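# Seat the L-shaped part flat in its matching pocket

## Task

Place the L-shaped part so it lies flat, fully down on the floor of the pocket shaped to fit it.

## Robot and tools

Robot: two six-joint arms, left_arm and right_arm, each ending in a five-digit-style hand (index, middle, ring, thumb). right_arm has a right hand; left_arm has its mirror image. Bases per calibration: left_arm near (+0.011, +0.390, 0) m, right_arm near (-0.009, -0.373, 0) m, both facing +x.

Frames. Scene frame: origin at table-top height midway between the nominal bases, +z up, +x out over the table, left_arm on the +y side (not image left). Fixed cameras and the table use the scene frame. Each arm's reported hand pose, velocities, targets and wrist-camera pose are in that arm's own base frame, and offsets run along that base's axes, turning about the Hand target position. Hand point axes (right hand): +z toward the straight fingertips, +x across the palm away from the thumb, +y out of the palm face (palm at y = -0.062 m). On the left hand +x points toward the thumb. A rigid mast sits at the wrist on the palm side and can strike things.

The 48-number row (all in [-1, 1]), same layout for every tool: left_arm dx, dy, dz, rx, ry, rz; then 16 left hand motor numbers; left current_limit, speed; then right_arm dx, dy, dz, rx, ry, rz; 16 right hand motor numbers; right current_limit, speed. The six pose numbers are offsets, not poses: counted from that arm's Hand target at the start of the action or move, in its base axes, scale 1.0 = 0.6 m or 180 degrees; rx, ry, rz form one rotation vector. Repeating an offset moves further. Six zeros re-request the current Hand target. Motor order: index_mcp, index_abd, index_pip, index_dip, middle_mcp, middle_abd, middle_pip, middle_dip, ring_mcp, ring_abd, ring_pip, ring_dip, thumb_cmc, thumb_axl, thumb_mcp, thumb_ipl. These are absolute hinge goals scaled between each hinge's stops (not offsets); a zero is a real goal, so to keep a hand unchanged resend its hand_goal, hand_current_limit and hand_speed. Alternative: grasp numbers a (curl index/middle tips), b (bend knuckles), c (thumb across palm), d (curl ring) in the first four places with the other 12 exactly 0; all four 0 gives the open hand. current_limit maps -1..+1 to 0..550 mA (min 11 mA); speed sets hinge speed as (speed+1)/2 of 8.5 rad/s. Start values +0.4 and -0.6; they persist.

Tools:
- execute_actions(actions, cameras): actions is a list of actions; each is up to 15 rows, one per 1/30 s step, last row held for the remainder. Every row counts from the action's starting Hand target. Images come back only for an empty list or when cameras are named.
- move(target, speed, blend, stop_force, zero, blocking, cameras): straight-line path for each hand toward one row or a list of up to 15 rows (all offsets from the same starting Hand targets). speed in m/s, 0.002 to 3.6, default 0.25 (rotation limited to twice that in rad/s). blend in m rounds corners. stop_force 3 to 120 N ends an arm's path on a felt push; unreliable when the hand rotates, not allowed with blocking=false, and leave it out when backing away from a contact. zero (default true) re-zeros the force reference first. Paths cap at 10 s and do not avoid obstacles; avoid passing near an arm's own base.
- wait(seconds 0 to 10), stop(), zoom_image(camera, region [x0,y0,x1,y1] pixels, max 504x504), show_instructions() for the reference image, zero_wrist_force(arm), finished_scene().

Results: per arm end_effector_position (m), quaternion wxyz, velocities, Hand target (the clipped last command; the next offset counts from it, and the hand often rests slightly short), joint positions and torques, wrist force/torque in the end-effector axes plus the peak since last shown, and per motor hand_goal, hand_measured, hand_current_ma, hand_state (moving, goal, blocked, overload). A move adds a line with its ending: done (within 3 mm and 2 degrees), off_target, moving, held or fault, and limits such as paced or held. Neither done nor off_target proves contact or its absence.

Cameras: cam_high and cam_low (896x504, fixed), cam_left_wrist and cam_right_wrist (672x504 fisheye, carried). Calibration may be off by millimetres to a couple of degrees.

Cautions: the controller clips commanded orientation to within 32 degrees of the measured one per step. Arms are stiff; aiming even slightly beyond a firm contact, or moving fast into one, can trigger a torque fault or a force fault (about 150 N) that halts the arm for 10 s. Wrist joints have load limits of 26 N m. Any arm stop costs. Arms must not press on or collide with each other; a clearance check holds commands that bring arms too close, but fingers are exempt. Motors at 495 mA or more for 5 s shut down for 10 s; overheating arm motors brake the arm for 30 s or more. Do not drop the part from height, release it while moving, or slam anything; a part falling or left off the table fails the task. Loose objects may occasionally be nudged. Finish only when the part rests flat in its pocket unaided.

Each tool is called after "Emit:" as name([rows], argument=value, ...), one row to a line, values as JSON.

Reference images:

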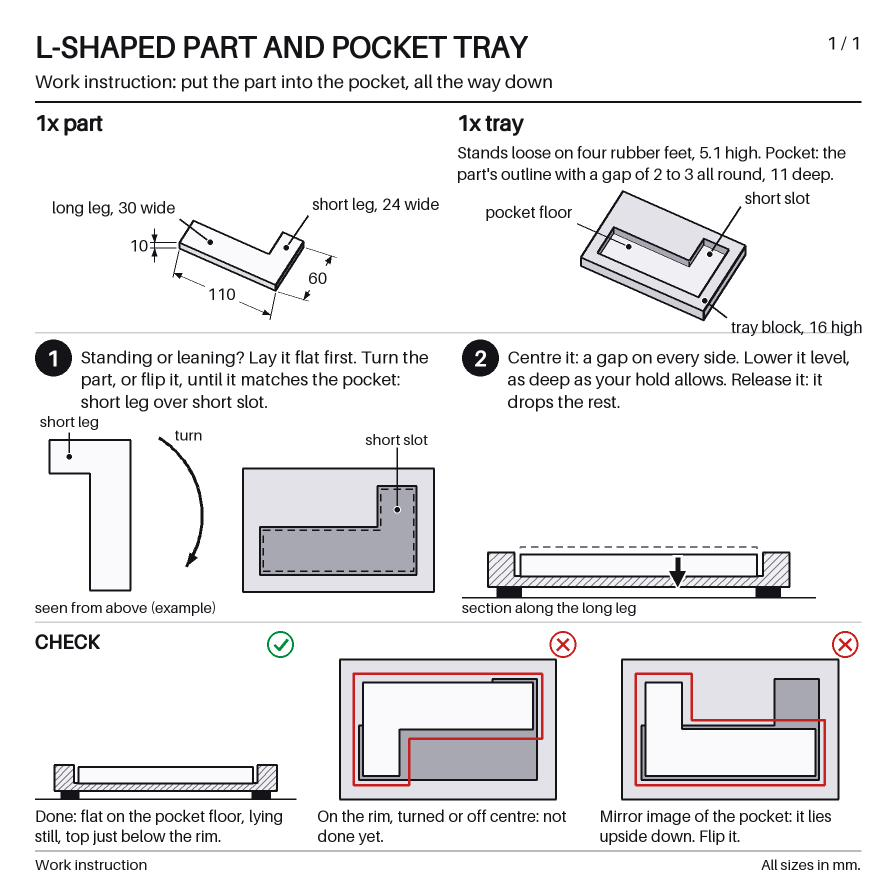

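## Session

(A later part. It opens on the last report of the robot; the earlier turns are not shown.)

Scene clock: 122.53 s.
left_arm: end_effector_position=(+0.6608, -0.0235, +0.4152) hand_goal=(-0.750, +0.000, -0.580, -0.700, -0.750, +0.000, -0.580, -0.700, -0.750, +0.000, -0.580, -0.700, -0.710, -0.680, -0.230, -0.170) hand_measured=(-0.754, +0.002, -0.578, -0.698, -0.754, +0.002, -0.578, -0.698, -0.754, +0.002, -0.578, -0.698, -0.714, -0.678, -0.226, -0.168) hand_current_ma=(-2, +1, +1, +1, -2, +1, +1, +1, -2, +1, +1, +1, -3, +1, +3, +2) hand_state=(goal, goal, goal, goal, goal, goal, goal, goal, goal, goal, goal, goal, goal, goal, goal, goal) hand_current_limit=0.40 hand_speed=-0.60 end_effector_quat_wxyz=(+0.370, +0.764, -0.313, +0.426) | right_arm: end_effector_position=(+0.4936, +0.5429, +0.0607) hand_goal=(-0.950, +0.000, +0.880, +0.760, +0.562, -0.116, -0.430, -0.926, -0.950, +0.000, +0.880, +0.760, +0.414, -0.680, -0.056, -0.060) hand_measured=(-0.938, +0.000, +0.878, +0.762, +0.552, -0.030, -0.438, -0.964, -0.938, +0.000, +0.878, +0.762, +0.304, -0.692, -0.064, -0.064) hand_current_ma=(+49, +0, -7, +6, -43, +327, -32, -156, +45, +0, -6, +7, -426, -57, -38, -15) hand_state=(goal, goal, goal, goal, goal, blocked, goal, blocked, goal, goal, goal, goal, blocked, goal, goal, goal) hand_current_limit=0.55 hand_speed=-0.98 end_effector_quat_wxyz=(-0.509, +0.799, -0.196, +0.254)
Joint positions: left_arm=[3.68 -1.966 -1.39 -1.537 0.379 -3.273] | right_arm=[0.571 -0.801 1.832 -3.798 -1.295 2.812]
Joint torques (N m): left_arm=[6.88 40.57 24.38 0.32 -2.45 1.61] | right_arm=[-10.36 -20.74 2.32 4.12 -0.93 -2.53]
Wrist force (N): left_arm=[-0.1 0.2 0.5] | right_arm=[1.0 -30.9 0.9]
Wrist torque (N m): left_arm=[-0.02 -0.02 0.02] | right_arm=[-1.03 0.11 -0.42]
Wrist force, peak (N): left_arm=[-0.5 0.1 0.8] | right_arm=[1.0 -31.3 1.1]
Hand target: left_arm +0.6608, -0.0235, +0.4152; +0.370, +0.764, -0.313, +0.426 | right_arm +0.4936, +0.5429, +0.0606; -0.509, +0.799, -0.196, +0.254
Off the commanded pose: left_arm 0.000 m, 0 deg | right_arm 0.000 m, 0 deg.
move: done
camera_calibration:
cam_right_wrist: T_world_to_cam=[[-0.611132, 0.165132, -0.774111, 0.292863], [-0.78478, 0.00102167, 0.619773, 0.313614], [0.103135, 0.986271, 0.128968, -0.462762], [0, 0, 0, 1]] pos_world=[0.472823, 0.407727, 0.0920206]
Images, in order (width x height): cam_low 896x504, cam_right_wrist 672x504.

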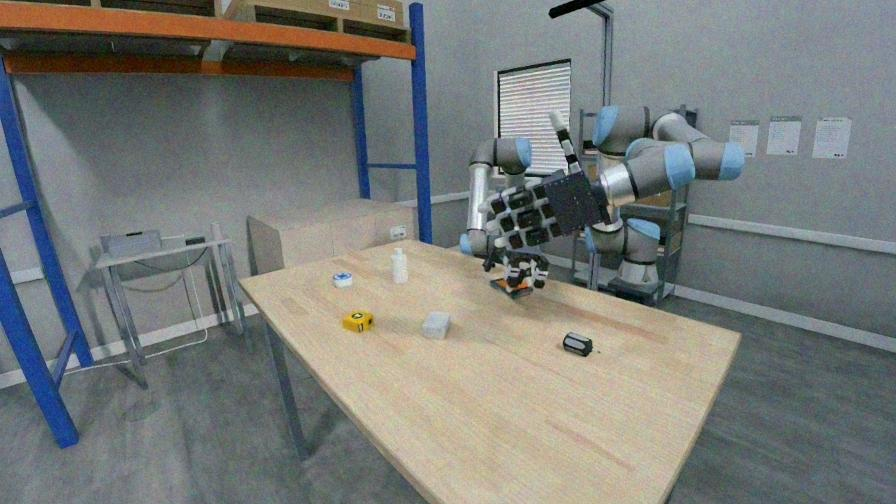

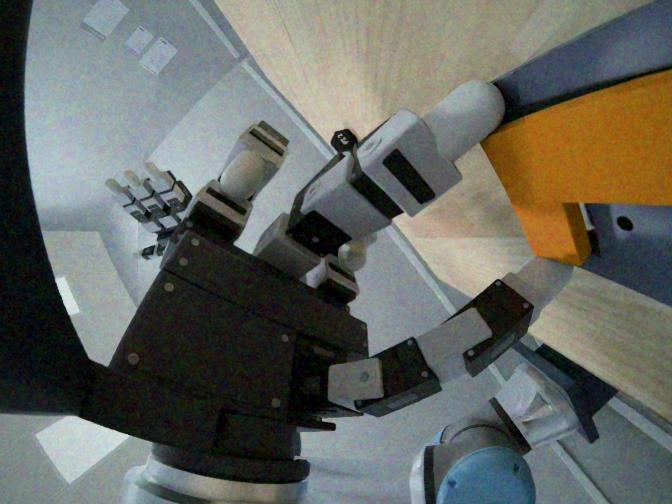

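Emit:
move(target=[0,0,0,0,0,0, 0,0,0,0,0,0,0,0,0,0,0,0,0,0,0,0, 0.4,-0.6, 0,0,0.0028,0,0,0, -0.95,0.0,0.88,0.76,0.5625,-0.115,-0.43,-0.925,-0.95,0.0,0.88,0.76,0.415,-0.68,-0.056,-0.06, 0.55,-0.98], speed=0.02, cameras=["cam_right_wrist","cam_low"])

Emit:
zoom_image(camera="cam_right_wrist", region=[560, 180, 672, 290])

Emit:
zoom_image(camera="cam_right_wrist", region=[470, 60, 672, 150])

Emit:
zoom_image(camera="cam_low", region=[485, 270, 545, 305])

Scene clock: 123.50 s.
left_arm: end_effector_position=(+0.6608, -0.0235, +0.4152) hand_goal=(-0.750, +0.000, -0.580, -0.700, -0.750, +0.000, -0.580, -0.700, -0.750, +0.000, -0.580, -0.700, -0.710, -0.680, -0.230, -0.170) hand_measured=(-0.754, +0.002, -0.578, -0.698, -0.754, +0.002, -0.578, -0.698, -0.754, +0.002, -0.578, -0.698, -0.714, -0.678, -0.226, -0.168) hand_current_ma=(-2, +1, +1, +1, -2, +1, +1, +1, -2, +1, +1, +1, -3, +1, +3, +2) hand_state=(goal, goal, goal, goal, goal, goal, goal, goal, goal, goal, goal, goal, goal, goal, goal, goal) hand_current_limit=0.40 hand_speed=-0.60 end_effector_quat_wxyz=(+0.370, +0.764, -0.313, +0.426) | right_arm: end_effector_position=(+0.4936, +0.5429, +0.0622) hand_goal=(-0.950, +0.000, +0.880, +0.760, +0.562, -0.116, -0.430, -0.926, -0.950, +0.000, +0.880, +0.760, +0.414, -0.680, -0.056, -0.060) hand_measured=(-0.938, +0.000, +0.878, +0.762, +0.548, -0.032, -0.440, -0.962, -0.938, +0.000, +0.878, +0.762, +0.304, -0.692, -0.064, -0.064) hand_current_ma=(+49, +0, -7, +6, -52, +326, -39, -149, +45, +0, -6, +7, -426, -57, -37, -15) hand_state=(goal, goal, goal, goal, goal, blocked, goal, blocked, goal, goal, goal, goal, blocked, goal, goal, goal) hand_current_limit=0.55 hand_speed=-0.98 end_effector_quat_wxyz=(-0.509, +0.799, -0.196, +0.254)
Joint positions: left_arm=[3.68 -1.966 -1.39 -1.537 0.379 -3.273] | right_arm=[0.571 -0.804 1.833 -3.795 -1.295 2.812]
Joint torques (N m): left_arm=[5.88 41.39 25.04 0.11 -2.5 1.54] | right_arm=[-9.69 -46.72 -5.4 -1.21 -1.57 -1.76]
Wrist force (N): left_arm=[-0.1 0.3 0.6] | right_arm=[-0.5 -10.0 0.4]
Wrist torque (N m): left_arm=[-0.01 -0.02 0.01] | right_arm=[-0.24 0.19 -0.01]
Wrist force, peak (N): left_arm=[-0.1 0.5 0.8] | right_arm=[0.9 -32.1 1.0]
Hand target: left_arm +0.6608, -0.0235, +0.4152; +0.370, +0.764, -0.313, +0.426 | right_arm +0.4936, +0.5429, +0.0623; -0.509, +0.799, -0.196, +0.254
Off the commanded pose: left_arm 0.000 m, 0 deg | right_arm 0.000 m, 0 deg.
move: done
camera_calibration:
cam_right_wrist: T_world_to_cam=[[-0.611322, 0.165022, -0.773985, 0.294163], [-0.784606, 0.00132307, 0.619993, 0.312318], [0.103337, 0.986289, 0.128669, -0.463032], [0, 0, 0, 1]] pos_world=[0.472723, 0.407727, 0.0936209]
Images, in order (width x height): cam_low 896x504, cam_right_wrist 672x504.

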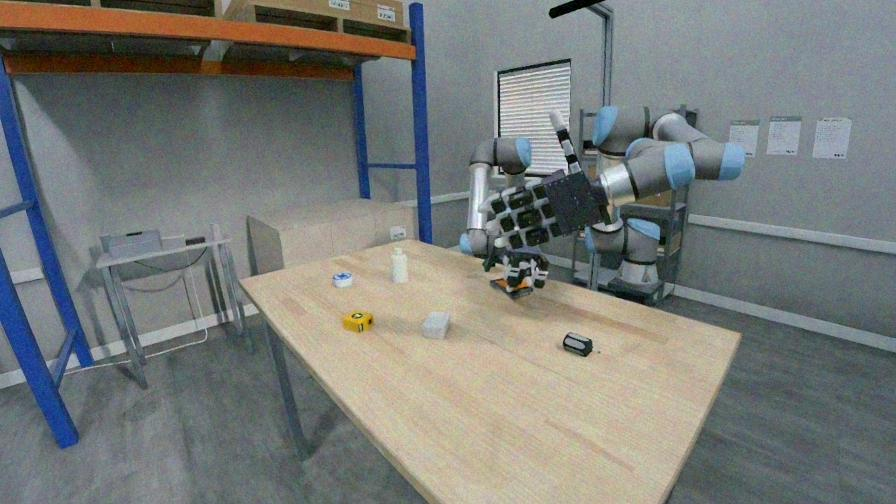

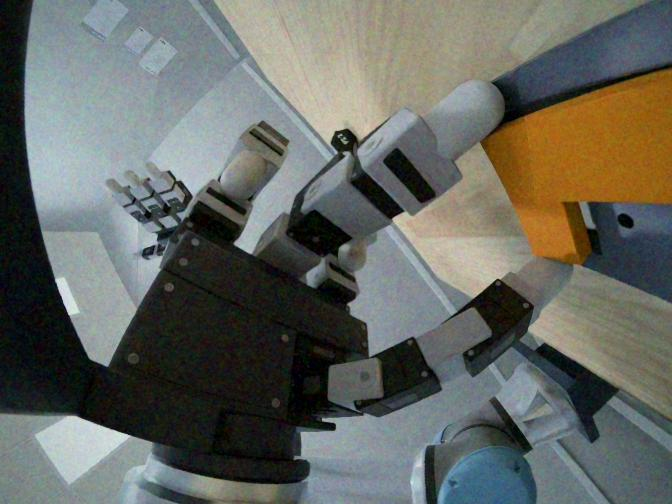

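Scaled by 4.500 from the camera's 672x504 image, which has a finer 960x720 frame.

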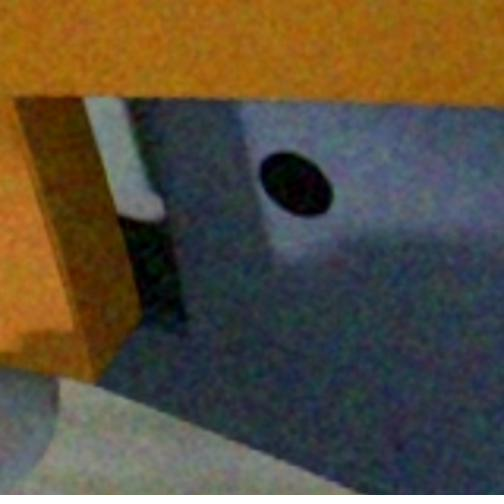

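Scaled by 2.495 from the camera's 672x504 image, which has a finer 960x720 frame.

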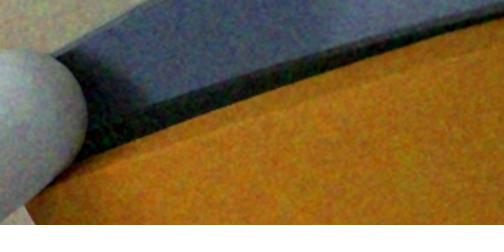

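Scaled by 8.400.

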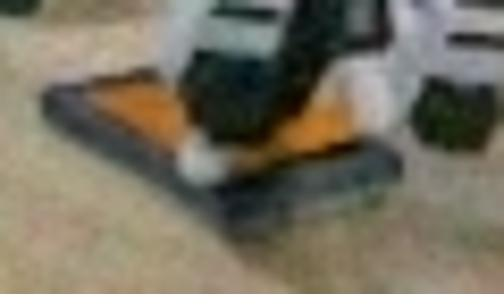

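Emit:
move([
  [0,0,0,0,0,0, 0,0,0,0,0,0,0,0,0,0,0,0,0,0,0,0, 0.4,-0.6, 0,0,0.001,0,0,0, -0.95,0.0,0.88,0.76,0.5625,-0.115,-0.43,-0.925,-0.95,0.0,0.88,0.76,0.415,-0.68,-0.056,-0.06, 0.55,-0.95],
  [0,0,0,0,0,0, 0,0,0,0,0,0,0,0,0,0,0,0,0,0,0,0, 0.4,-0.6, 0,0,0.001,0,0,0, -0.95,0.0,0.88,0.76,0.5625,-0.095,-0.43,-0.925,-0.95,0.0,0.88,0.76,0.38,-0.68,-0.056,-0.06, 0.55,-0.95],
  [0,0,0,0,0,0, 0,0,0,0,0,0,0,0,0,0,0,0,0,0,0,0, 0.4,-0.6, 0,0,0.001,0,0,0, -0.95,0.0,0.88,0.76,0.5625,-0.075,-0.43,-0.925,-0.95,0.0,0.88,0.76,0.355,-0.68,-0.056,-0.06, 0.55,-0.95],
  [0,0,0,0,0,0, 0,0,0,0,0,0,0,0,0,0,0,0,0,0,0,0, 0.4,-0.6, 0,0,0.001,0,0,0, -0.95,0.0,0.88,0.76,0.5625,-0.055,-0.43,-0.925,-0.95,0.0,0.88,0.76,0.33,-0.68,-0.056,-0.06, 0.55,-0.95],
], speed=0.02, cameras=["cam_right_wrist","cam_low"])

Emit:
zoom_image(camera="cam_right_wrist", region=[560, 180, 672, 290])

Emit:
zoom_image(camera="cam_right_wrist", region=[470, 60, 672, 150])

Emit:
zoom_image(camera="cam_low", region=[485, 270, 545, 305])

Scene clock: 126.67 s.
left_arm: end_effector_position=(+0.6608, -0.0235, +0.4152) hand_goal=(-0.750, +0.000, -0.580, -0.700, -0.750, +0.000, -0.580, -0.700, -0.750, +0.000, -0.580, -0.700, -0.710, -0.680, -0.230, -0.170) hand_measured=(-0.754, +0.002, -0.578, -0.698, -0.754, +0.002, -0.578, -0.698, -0.754, +0.002, -0.578, -0.698, -0.714, -0.678, -0.226, -0.168) hand_current_ma=(-2, +1, +1, +1, -2, +1, +1, +1, -2, +1, +1, +1, -3, +1, +3, +2) hand_state=(goal, goal, goal, goal, goal, goal, goal, goal, goal, goal, goal, goal, goal, goal, goal, goal) hand_current_limit=0.40 hand_speed=-0.60 end_effector_quat_wxyz=(+0.370, +0.764, -0.313, +0.426) | right_arm: end_effector_position=(+0.4936, +0.5429, +0.0629) hand_goal=(-0.950, +0.000, +0.880, +0.760, +0.562, -0.056, -0.430, -0.926, -0.950, +0.000, +0.880, +0.760, +0.330, -0.680, -0.056, -0.060) hand_measured=(-0.938, +0.000, +0.878, +0.762, +0.544, -0.028, -0.440, -0.938, -0.938, +0.000, +0.878, +0.762, +0.302, -0.692, -0.064, -0.064) hand_current_ma=(+49, +0, -7, +6, -71, +96, -39, -45, +45, +0, -6, +7, -116, -58, -37, -15) hand_state=(goal, goal, goal, goal, goal, blocked, goal, goal, goal, goal, goal, goal, blocked, goal, goal, goal) hand_current_limit=0.55 hand_speed=-0.95 end_effector_quat_wxyz=(-0.509, +0.799, -0.196, +0.254)
Joint positions: left_arm=[3.68 -1.966 -1.39 -1.537 0.379 -3.273] | right_arm=[0.571 -0.806 1.833 -3.794 -1.295 2.812]
Joint torques (N m): left_arm=[5.78 42.13 24.74 0.35 -2.43 1.62] | right_arm=[-5.33 -51.56 -5.72 -3.12 1.09 0.42]
Wrist force (N): left_arm=[-0.3 0.4 0.3] | right_arm=[0.7 -1.3 0.2]
Wrist torque (N m): left_arm=[0.02 0.01 -0.01] | right_arm=[0.13 -0.01 0.23]
Wrist force, peak (N): left_arm=[-0.1 0.4 0.8] | right_arm=[0.4 -10.3 0.6]
Hand target: left_arm +0.6608, -0.0235, +0.4152; +0.370, +0.764, -0.313, +0.426 | right_arm +0.4936, +0.5429, +0.0629; -0.509, +0.799, -0.196, +0.254
Off the commanded pose: left_arm 0.000 m, 0 deg | right_arm 0.000 m, 0 deg.
move: done
camera_calibration:
cam_right_wrist: T_world_to_cam=[[-0.611217, 0.165115, -0.774048, 0.294684], [-0.784701, 0.00114309, 0.619873, 0.312092], [0.103235, 0.986274, 0.128868, -0.463098], [0, 0, 0, 1]] pos_world=[0.472823, 0.407727, 0.0943207]
Images, in order (width x height): cam_low 896x504, cam_right_wrist 672x504.

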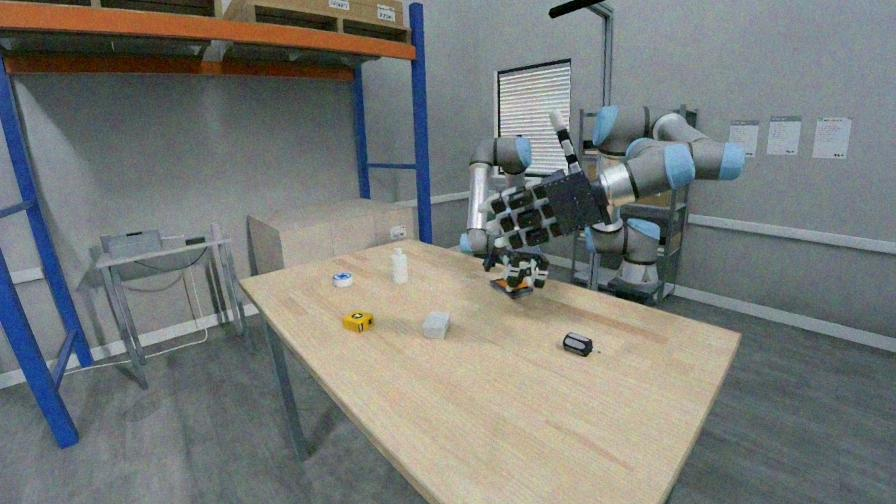

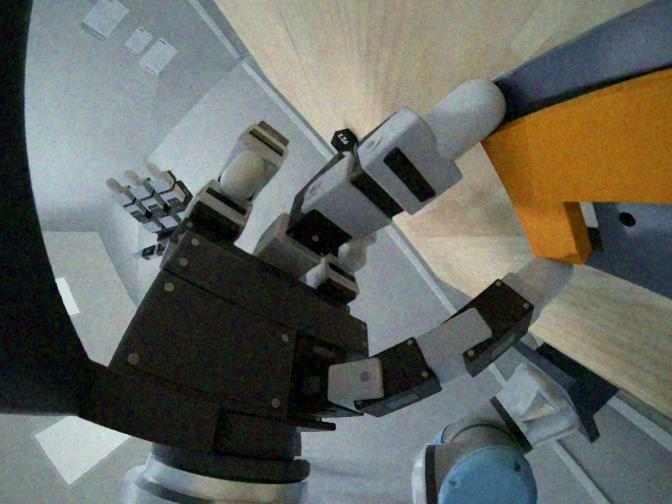

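Scaled by 4.500 from the camera's 672x504 image, which has a finer 960x720 frame.

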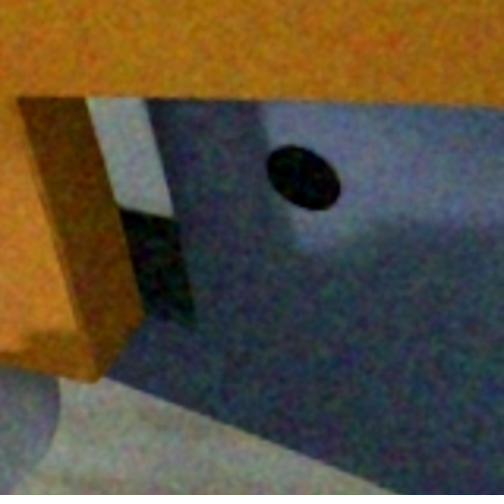

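Scaled by 2.495 from the camera's 672x504 image, which has a finer 960x720 frame.

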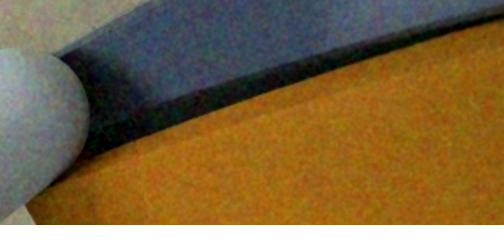

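Scaled by 8.400.

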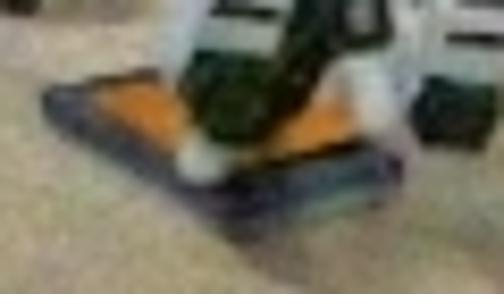

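Emit:
move(target=[0,0,0,0,0,0, 0,0,0,0,0,0,0,0,0,0,0,0,0,0,0,0, 0.4,-0.6, 0,0,0,0,0,0, -0.95,0.0,0.88,0.76,0.5625,0.07,-0.43,-0.925,-0.95,0.0,0.88,0.76,0.2,-0.68,-0.056,-0.06, 0.55,-0.5], speed=0.02, cameras=["cam_right_wrist","cam_low"])

Emit:
zoom_image(camera="cam_right_wrist", region=[472, 0, 672, 290])

Emit:
zoom_image(camera="cam_low", region=[485, 270, 545, 305])

Scene clock: 127.53 s.
left_arm: end_effector_position=(+0.6608, -0.0235, +0.4152) hand_goal=(-0.750, +0.000, -0.580, -0.700, -0.750, +0.000, -0.580, -0.700, -0.750, +0.000, -0.580, -0.700, -0.710, -0.680, -0.230, -0.170) hand_measured=(-0.754, +0.002, -0.578, -0.698, -0.754, +0.002, -0.578, -0.698, -0.754, +0.002, -0.578, -0.698, -0.714, -0.678, -0.226, -0.168) hand_current_ma=(-2, +1, +1, +1, -2, +1, +1, +1, -2, +1, +1, +1, -3, +1, +3, +2) hand_state=(goal, goal, goal, goal, goal, goal, goal, goal, goal, goal, goal, goal, goal, goal, goal, goal) hand_current_limit=0.40 hand_speed=-0.60 end_effector_quat_wxyz=(+0.370, +0.764, -0.313, +0.426) | right_arm: end_effector_position=(+0.4936, +0.5429, +0.0629) hand_goal=(-0.950, +0.000, +0.880, +0.760, +0.562, +0.070, -0.430, -0.926, -0.950, +0.000, +0.880, +0.760, +0.200, -0.680, -0.056, -0.060) hand_measured=(-0.938, +0.000, +0.878, +0.762, +0.552, +0.064, -0.436, -0.930, -0.938, +0.000, +0.878, +0.762, +0.206, -0.682, -0.058, -0.062) hand_current_ma=(+49, +0, -7, +6, -42, -19, -19, -11, +45, +0, -6, +7, +25, -8, -9, -9) hand_state=(goal, goal, goal, goal, goal, goal, goal, goal, goal, goal, goal, goal, goal, goal, goal, goal) hand_current_limit=0.55 hand_speed=-0.50 end_effector_quat_wxyz=(-0.509, +0.799, -0.196, +0.254)
Joint positions: left_arm=[3.68 -1.966 -1.39 -1.537 0.379 -3.273] | right_arm=[0.571 -0.806 1.833 -3.794 -1.295 2.812]
Joint torques (N m): left_arm=[5.19 40.99 24.02 0.35 -2.49 1.51] | right_arm=[-4.21 -49.58 -6.37 -3.11 1.31 1.2]
Wrist force (N): left_arm=[-0.1 0.2 0.6] | right_arm=[0.5 -1.3 0.0]
Wrist torque (N m): left_arm=[-0.02 -0.03 0.01] | right_arm=[0.14 0.03 0.21]
Wrist force, peak (N): left_arm=[-0.5 0.2 0.7] | right_arm=[0.5 -1.6 0.1]
Hand target: left_arm +0.6608, -0.0235, +0.4152; +0.370, +0.764, -0.313, +0.426 | right_arm +0.4936, +0.5429, +0.0629; -0.509, +0.799, -0.196, +0.254
Off the commanded pose: left_arm 0.000 m, 0 deg | right_arm 0.000 m, 0 deg.
move: done
camera_calibration:
cam_right_wrist: T_world_to_cam=[[-0.611217, 0.165115, -0.774048, 0.294684], [-0.784701, 0.00114309, 0.619873, 0.312092], [0.103235, 0.986274, 0.128868, -0.463098], [0, 0, 0, 1]] pos_world=[0.472823, 0.407727, 0.0943207]
Images, in order (width x height): cam_low 896x504, cam_right_wrist 672x504.

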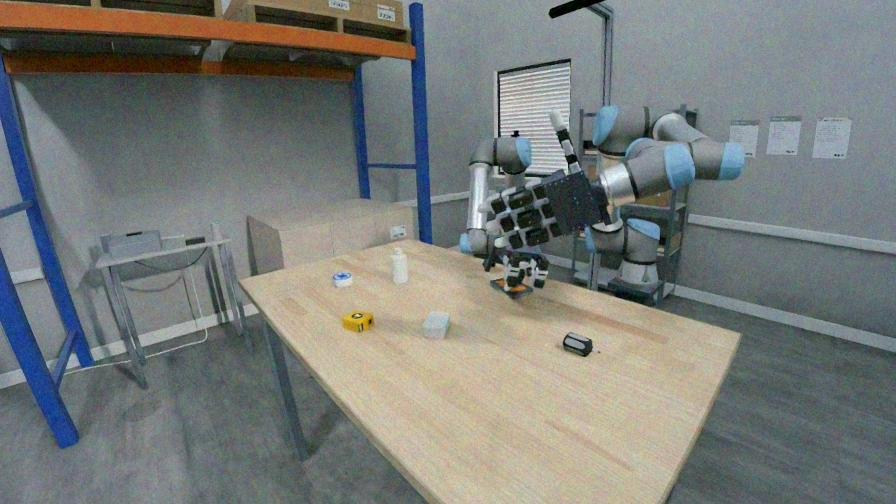

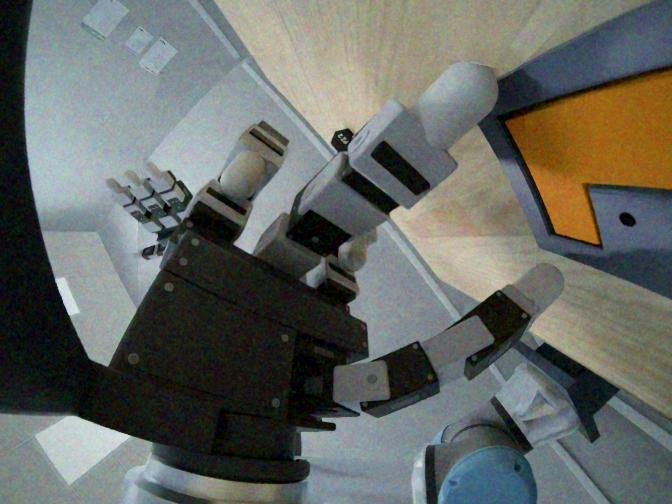

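Scaled by 1.738 from the camera's 672x504 image, which has a finer 960x720 frame.

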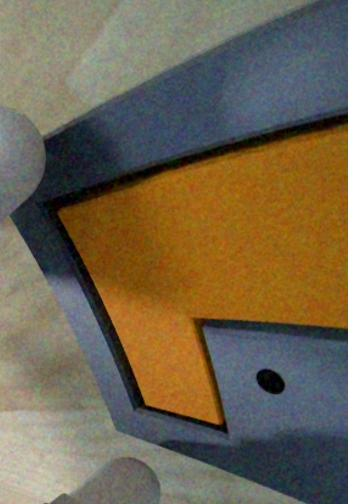

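Scaled by 8.400.

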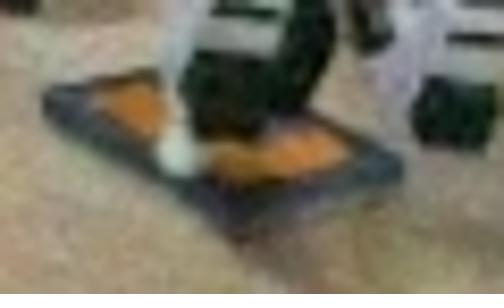

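Emit:
move(target=[0,0,0,0,0,0, 0,0,0,0,0,0,0,0,0,0,0,0,0,0,0,0, 0.4,-0.6, 0,0,0.25,0,0,0, -0.95,0.0,0.88,0.76,0.5625,0.07,-0.43,-0.925,-0.95,0.0,0.88,0.76,0.2,-0.68,-0.056,-0.06,0.55,-0.5], speed=0.15, cameras=["all"])

Scene clock: 129.53 s.
left_arm: end_effector_position=(+0.6608, -0.0235, +0.4152) hand_goal=(-0.750, +0.000, -0.580, -0.700, -0.750, +0.000, -0.580, -0.700, -0.750, +0.000, -0.580, -0.700, -0.710, -0.680, -0.230, -0.170) hand_measured=(-0.754, +0.002, -0.578, -0.698, -0.754, +0.002, -0.578, -0.698, -0.754, +0.002, -0.578, -0.698, -0.714, -0.678, -0.226, -0.168) hand_current_ma=(-2, +1, +1, +1, -2, +1, +1, +1, -2, +1, +1, +1, -3, +1, +3, +2) hand_state=(goal, goal, goal, goal, goal, goal, goal, goal, goal, goal, goal, goal, goal, goal, goal, goal) hand_current_limit=0.40 hand_speed=-0.60 end_effector_quat_wxyz=(+0.370, +0.764, -0.313, +0.426) | right_arm: end_effector_position=(+0.4936, +0.5430, +0.2128) hand_goal=(-0.950, +0.000, +0.880, +0.760, +0.562, +0.070, -0.430, -0.926, -0.950, +0.000, +0.880, +0.760, +0.200, -0.680, -0.056, -0.060) hand_measured=(-0.938, +0.000, +0.878, +0.762, +0.552, +0.064, -0.436, -0.930, -0.938, +0.000, +0.878, +0.762, +0.206, -0.682, -0.058, -0.062) hand_current_ma=(+49, +0, -7, +6, -38, -19, -18, -11, +45, +0, -6, +7, +25, -8, -9, -9) hand_state=(goal, goal, goal, goal, goal, goal, goal, goal, goal, goal, goal, goal, goal, goal, goal, goal) hand_current_limit=0.55 hand_speed=-0.50 end_effector_quat_wxyz=(-0.509, +0.799, -0.196, +0.254)
Joint positions: left_arm=[3.68 -1.966 -1.39 -1.537 0.379 -3.273] | right_arm=[0.571 -1.083 1.79 -3.473 -1.295 2.812]
Joint torques (N m): left_arm=[5.16 40.56 24.24 0.43 -2.39 1.6] | right_arm=[-2.21 -49.62 -14.97 -1.04 -1.37 -2.51]
Wrist force (N): left_arm=[-0.3 0.2 0.7] | right_arm=[0.7 -1.2 0.1]
Wrist torque (N m): left_arm=[-0.03 0.01 -0.01] | right_arm=[0.13 -0.01 0.18]
Wrist force, peak (N): left_arm=[-0.3 0.2 0.9] | right_arm=[1.0 -3.7 -0.6]
Hand target: left_arm +0.6608, -0.0235, +0.4152; +0.370, +0.764, -0.313, +0.426 | right_arm +0.4936, +0.5429, +0.2129; -0.509, +0.799, -0.196, +0.254
Off the commanded pose: left_arm 0.000 m, 0 deg | right_arm 0.000 m, 0 deg.
move: done
camera_calibration:
cam_left_wrist: T_world_to_cam=[[0.204644, 0.463587, -0.862095, 0.205909], [0.314034, 0.803083, 0.506399, -0.44154], [0.927094, -0.374358, 0.018764, -0.497113], [0, 0, 0, 1]] pos_world=[0.557391, 0.0730383, 0.410436]
cam_right_wrist: T_world_to_cam=[[-0.611278, 0.165115, -0.774, 0.41067], [-0.784654, 0.00113054, 0.619933, 0.219062], [0.103235, 0.986274, 0.128867, -0.482404], [0, 0, 0, 1]] pos_world=[0.472723, 0.407727, 0.244221]

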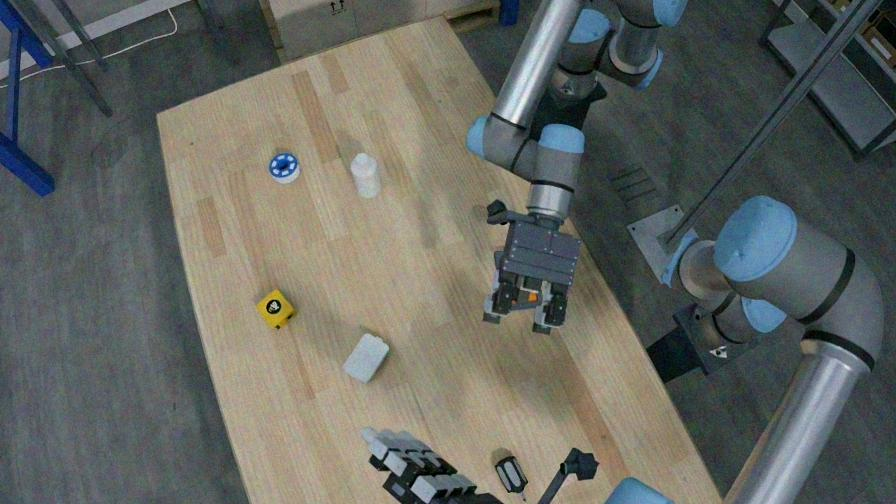

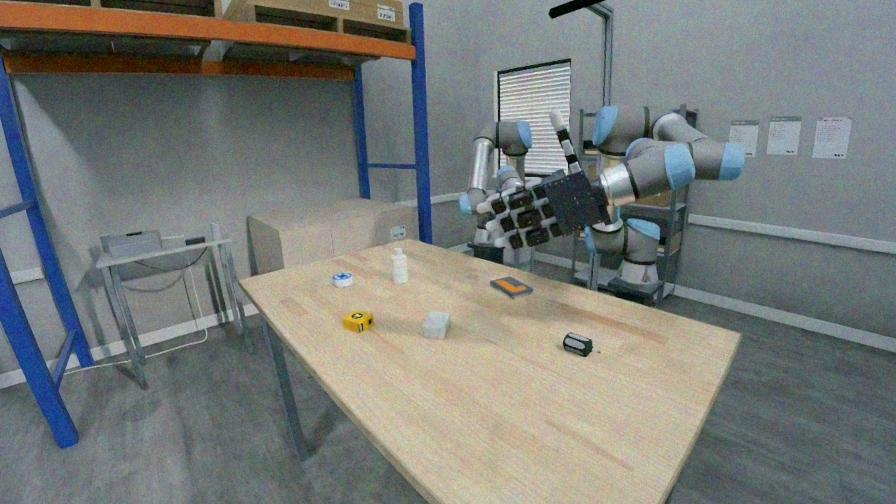

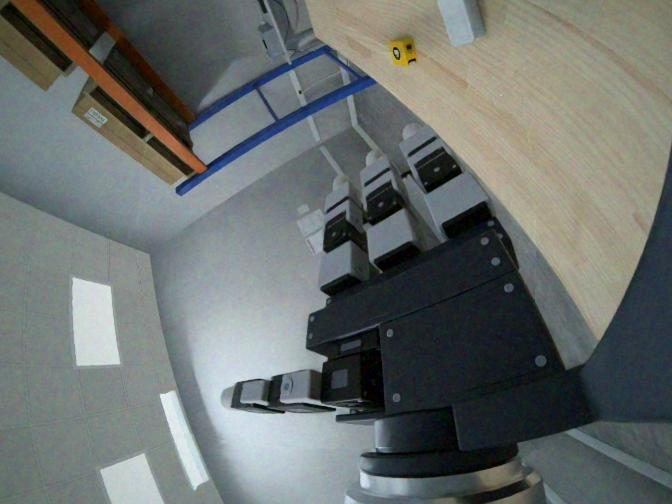

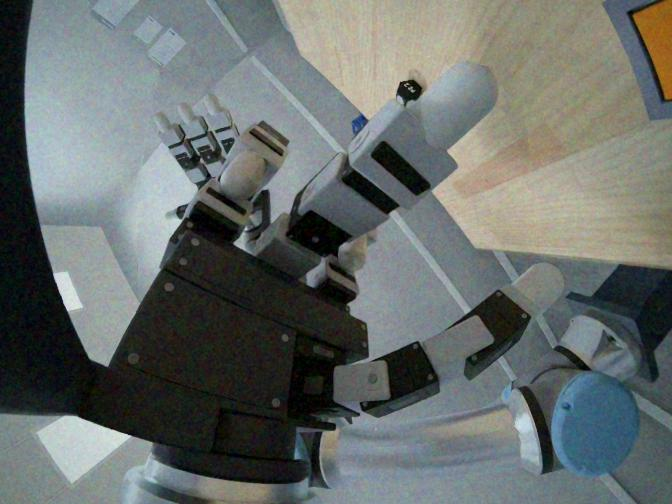

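Emit:
zoom_image(camera="cam_low", region=[485, 270, 540, 302])

Emit:
zoom_image(camera="cam_right_wrist", region=[572, 0, 672, 130])

Emit:
move(target=[0,0,0,0,0,0, 0,0,0,0,0,0,0,0,0,0,0,0,0,0,0,0, 0.4,-0.6, -0.25,-0.3,0.1,0,0,0, -0.95,0.0,0.88,0.76,0.5625,0.07,-0.43,-0.925,-0.95,0.0,0.88,0.76,0.2,-0.68,-0.056,-0.06,0.55,-0.5], speed=0.3, cameras=["all"])

Emit:
zoom_image(camera="cam_high", region=[480, 240, 570, 325])

Scaled by 9.164.

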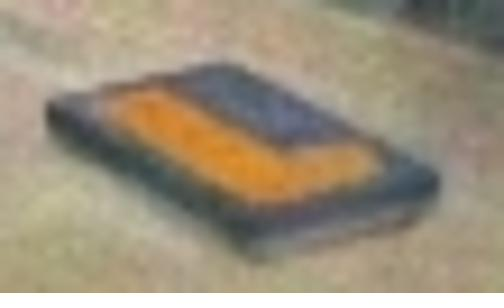

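Scaled by 3.877 from the camera's 672x504 image, which has a finer 960x720 frame.

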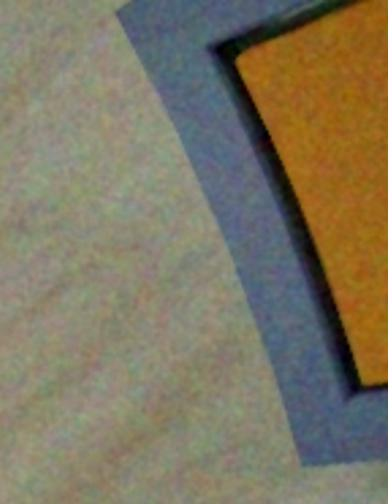

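Scene clock: 131.07 s.
left_arm: end_effector_position=(+0.6608, -0.0235, +0.4152) hand_goal=(-0.750, +0.000, -0.580, -0.700, -0.750, +0.000, -0.580, -0.700, -0.750, +0.000, -0.580, -0.700, -0.710, -0.680, -0.230, -0.170) hand_measured=(-0.754, +0.002, -0.578, -0.698, -0.754, +0.002, -0.578, -0.698, -0.754, +0.002, -0.578, -0.698, -0.714, -0.678, -0.226, -0.168) hand_current_ma=(-2, +1, +1, +1, -2, +1, +1, +1, -2, +1, +1, +1, -3, +1, +3, +2) hand_state=(goal, goal, goal, goal, goal, goal, goal, goal, goal, goal, goal, goal, goal, goal, goal, goal) hand_current_limit=0.40 hand_speed=-0.60 end_effector_quat_wxyz=(+0.370, +0.764, -0.313, +0.426) | right_arm: end_effector_position=(+0.3437, +0.3629, +0.2729) hand_goal=(-0.950, +0.000, +0.880, +0.760, +0.562, +0.070, -0.430, -0.926, -0.950, +0.000, +0.880, +0.760, +0.200, -0.680, -0.056, -0.060) hand_measured=(-0.938, +0.000, +0.878, +0.762, +0.556, +0.064, -0.434, -0.930, -0.938, +0.000, +0.878, +0.762, +0.206, -0.682, -0.058, -0.062) hand_current_ma=(+49, +0, -7, +6, -24, -19, -15, -11, +45, +0, -6, +7, +25, -8, -5, -8) hand_state=(goal, goal, goal, goal, goal, goal, goal, goal, goal, goal, goal, goal, goal, goal, goal, goal) hand_current_limit=0.55 hand_speed=-0.50 end_effector_quat_wxyz=(-0.509, +0.799, -0.196, +0.254)
Joint positions: left_arm=[3.68 -1.966 -1.39 -1.537 0.379 -3.273] | right_arm=[0.336 -1.723 2.375 -3.382 -1.078 2.715]
Joint torques (N m): left_arm=[6.84 41.88 24.66 0.21 -2.26 1.66] | right_arm=[-6.11 -21.77 -12.24 -1.27 1.27 2.64]
Wrist force (N): left_arm=[-0.3 0.2 0.6] | right_arm=[0.9 -1.3 0.3]
Wrist torque (N m): left_arm=[-0.03 0.01 0.00] | right_arm=[0.08 -0.04 0.20]
Wrist force, peak (N): left_arm=[-0.5 0.3 0.9] | right_arm=[0.8 -1.8 2.2]
Hand target: left_arm +0.6608, -0.0235, +0.4152; +0.370, +0.764, -0.313, +0.426 | right_arm +0.3436, +0.3629, +0.2729; -0.509, +0.799, -0.196, +0.254
Off the commanded pose: left_arm 0.000 m, 0 deg | right_arm 0.000 m, 0 deg.
move: done
camera_calibration:
cam_left_wrist: T_world_to_cam=[[0.204644, 0.463587, -0.862095, 0.205909], [0.314034, 0.803083, 0.506399, -0.44154], [0.927094, -0.374358, 0.018764, -0.497113], [0, 0, 0, 1]] pos_world=[0.557391, 0.0730383, 0.410436]
cam_right_wrist: T_world_to_cam=[[-0.611029, 0.165178, -0.774184, 0.395239], [-0.784835, 0.00125806, 0.619704, 0.0644877], [0.103335, 0.986263, 0.128868, -0.297175], [0, 0, 0, 1]] pos_world=[0.322823, 0.227727, 0.304321]

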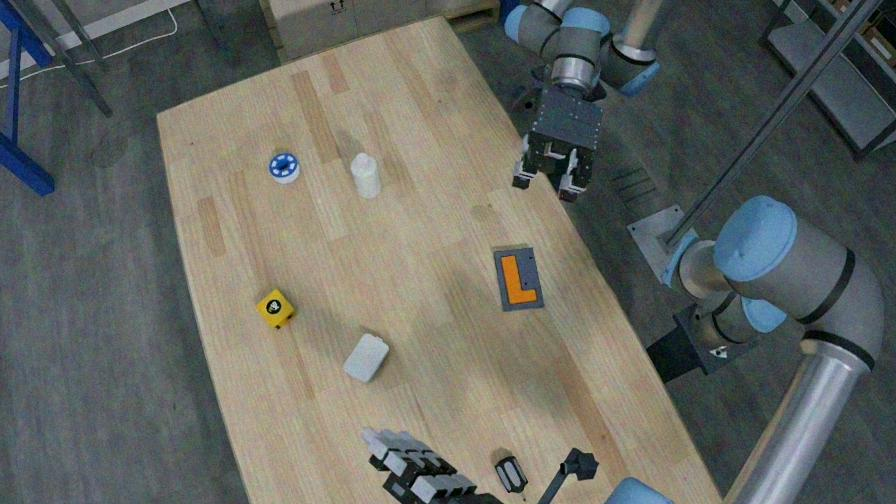

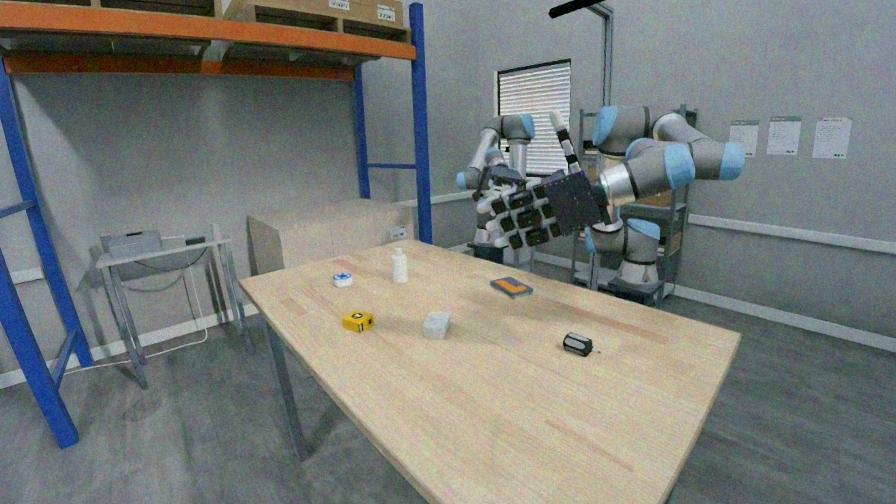

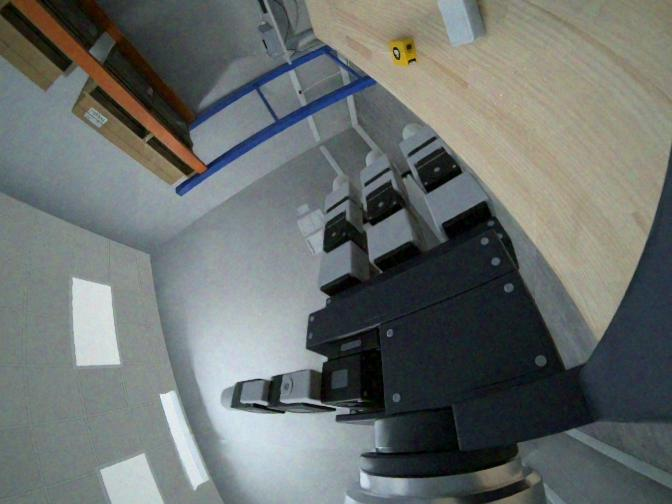

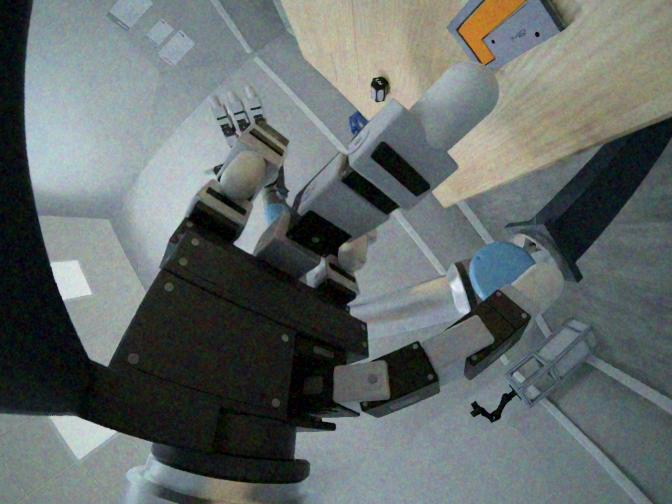

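Scaled by 5.600.

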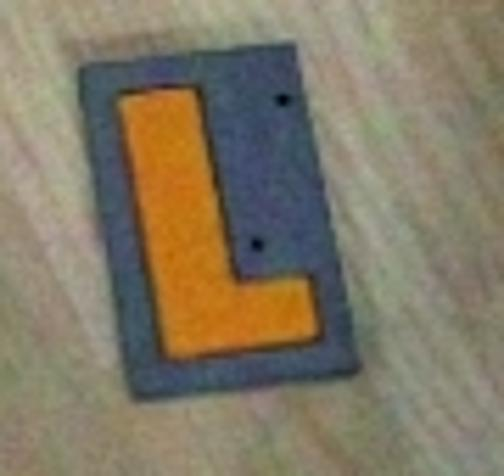

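Emit:
zoom_image(camera="cam_right_wrist", region=[440, 0, 570, 80])

Emit:
zoom_image(camera="cam_low", region=[485, 270, 540, 302])

Scaled by 3.877 from the camera's 672x504 image, which has a finer 960x720 frame.

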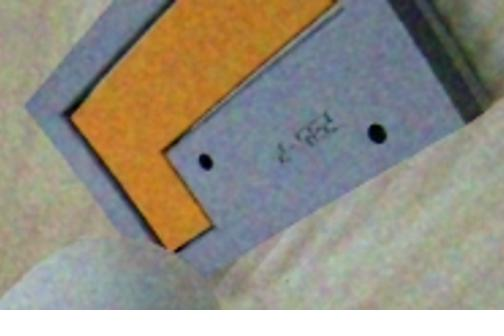

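Scaled by 9.164.

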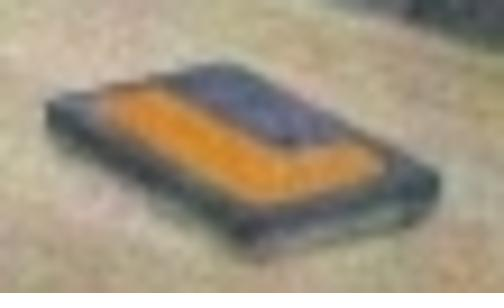

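Emit:
zoom_image(camera="cam_right_wrist", region=[465, 0, 530, 40])

Emit:
zoom_image(camera="cam_high", region=[495, 248, 545, 308])

Scaled by 7.754 from the camera's 672x504 image, which has a finer 960x720 frame.

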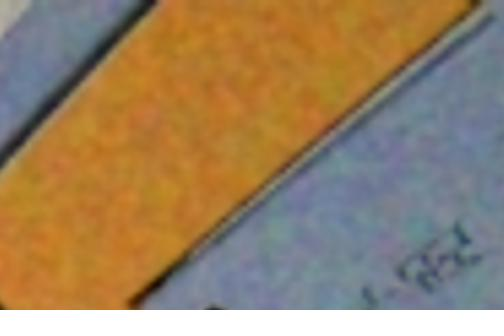

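Scaled by 8.400.

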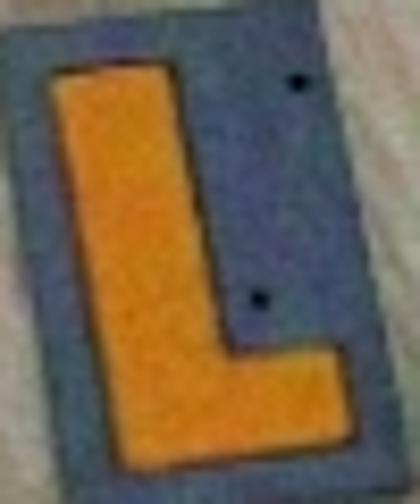

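Emit:
finished_scene()

The scene is finished: the task was done.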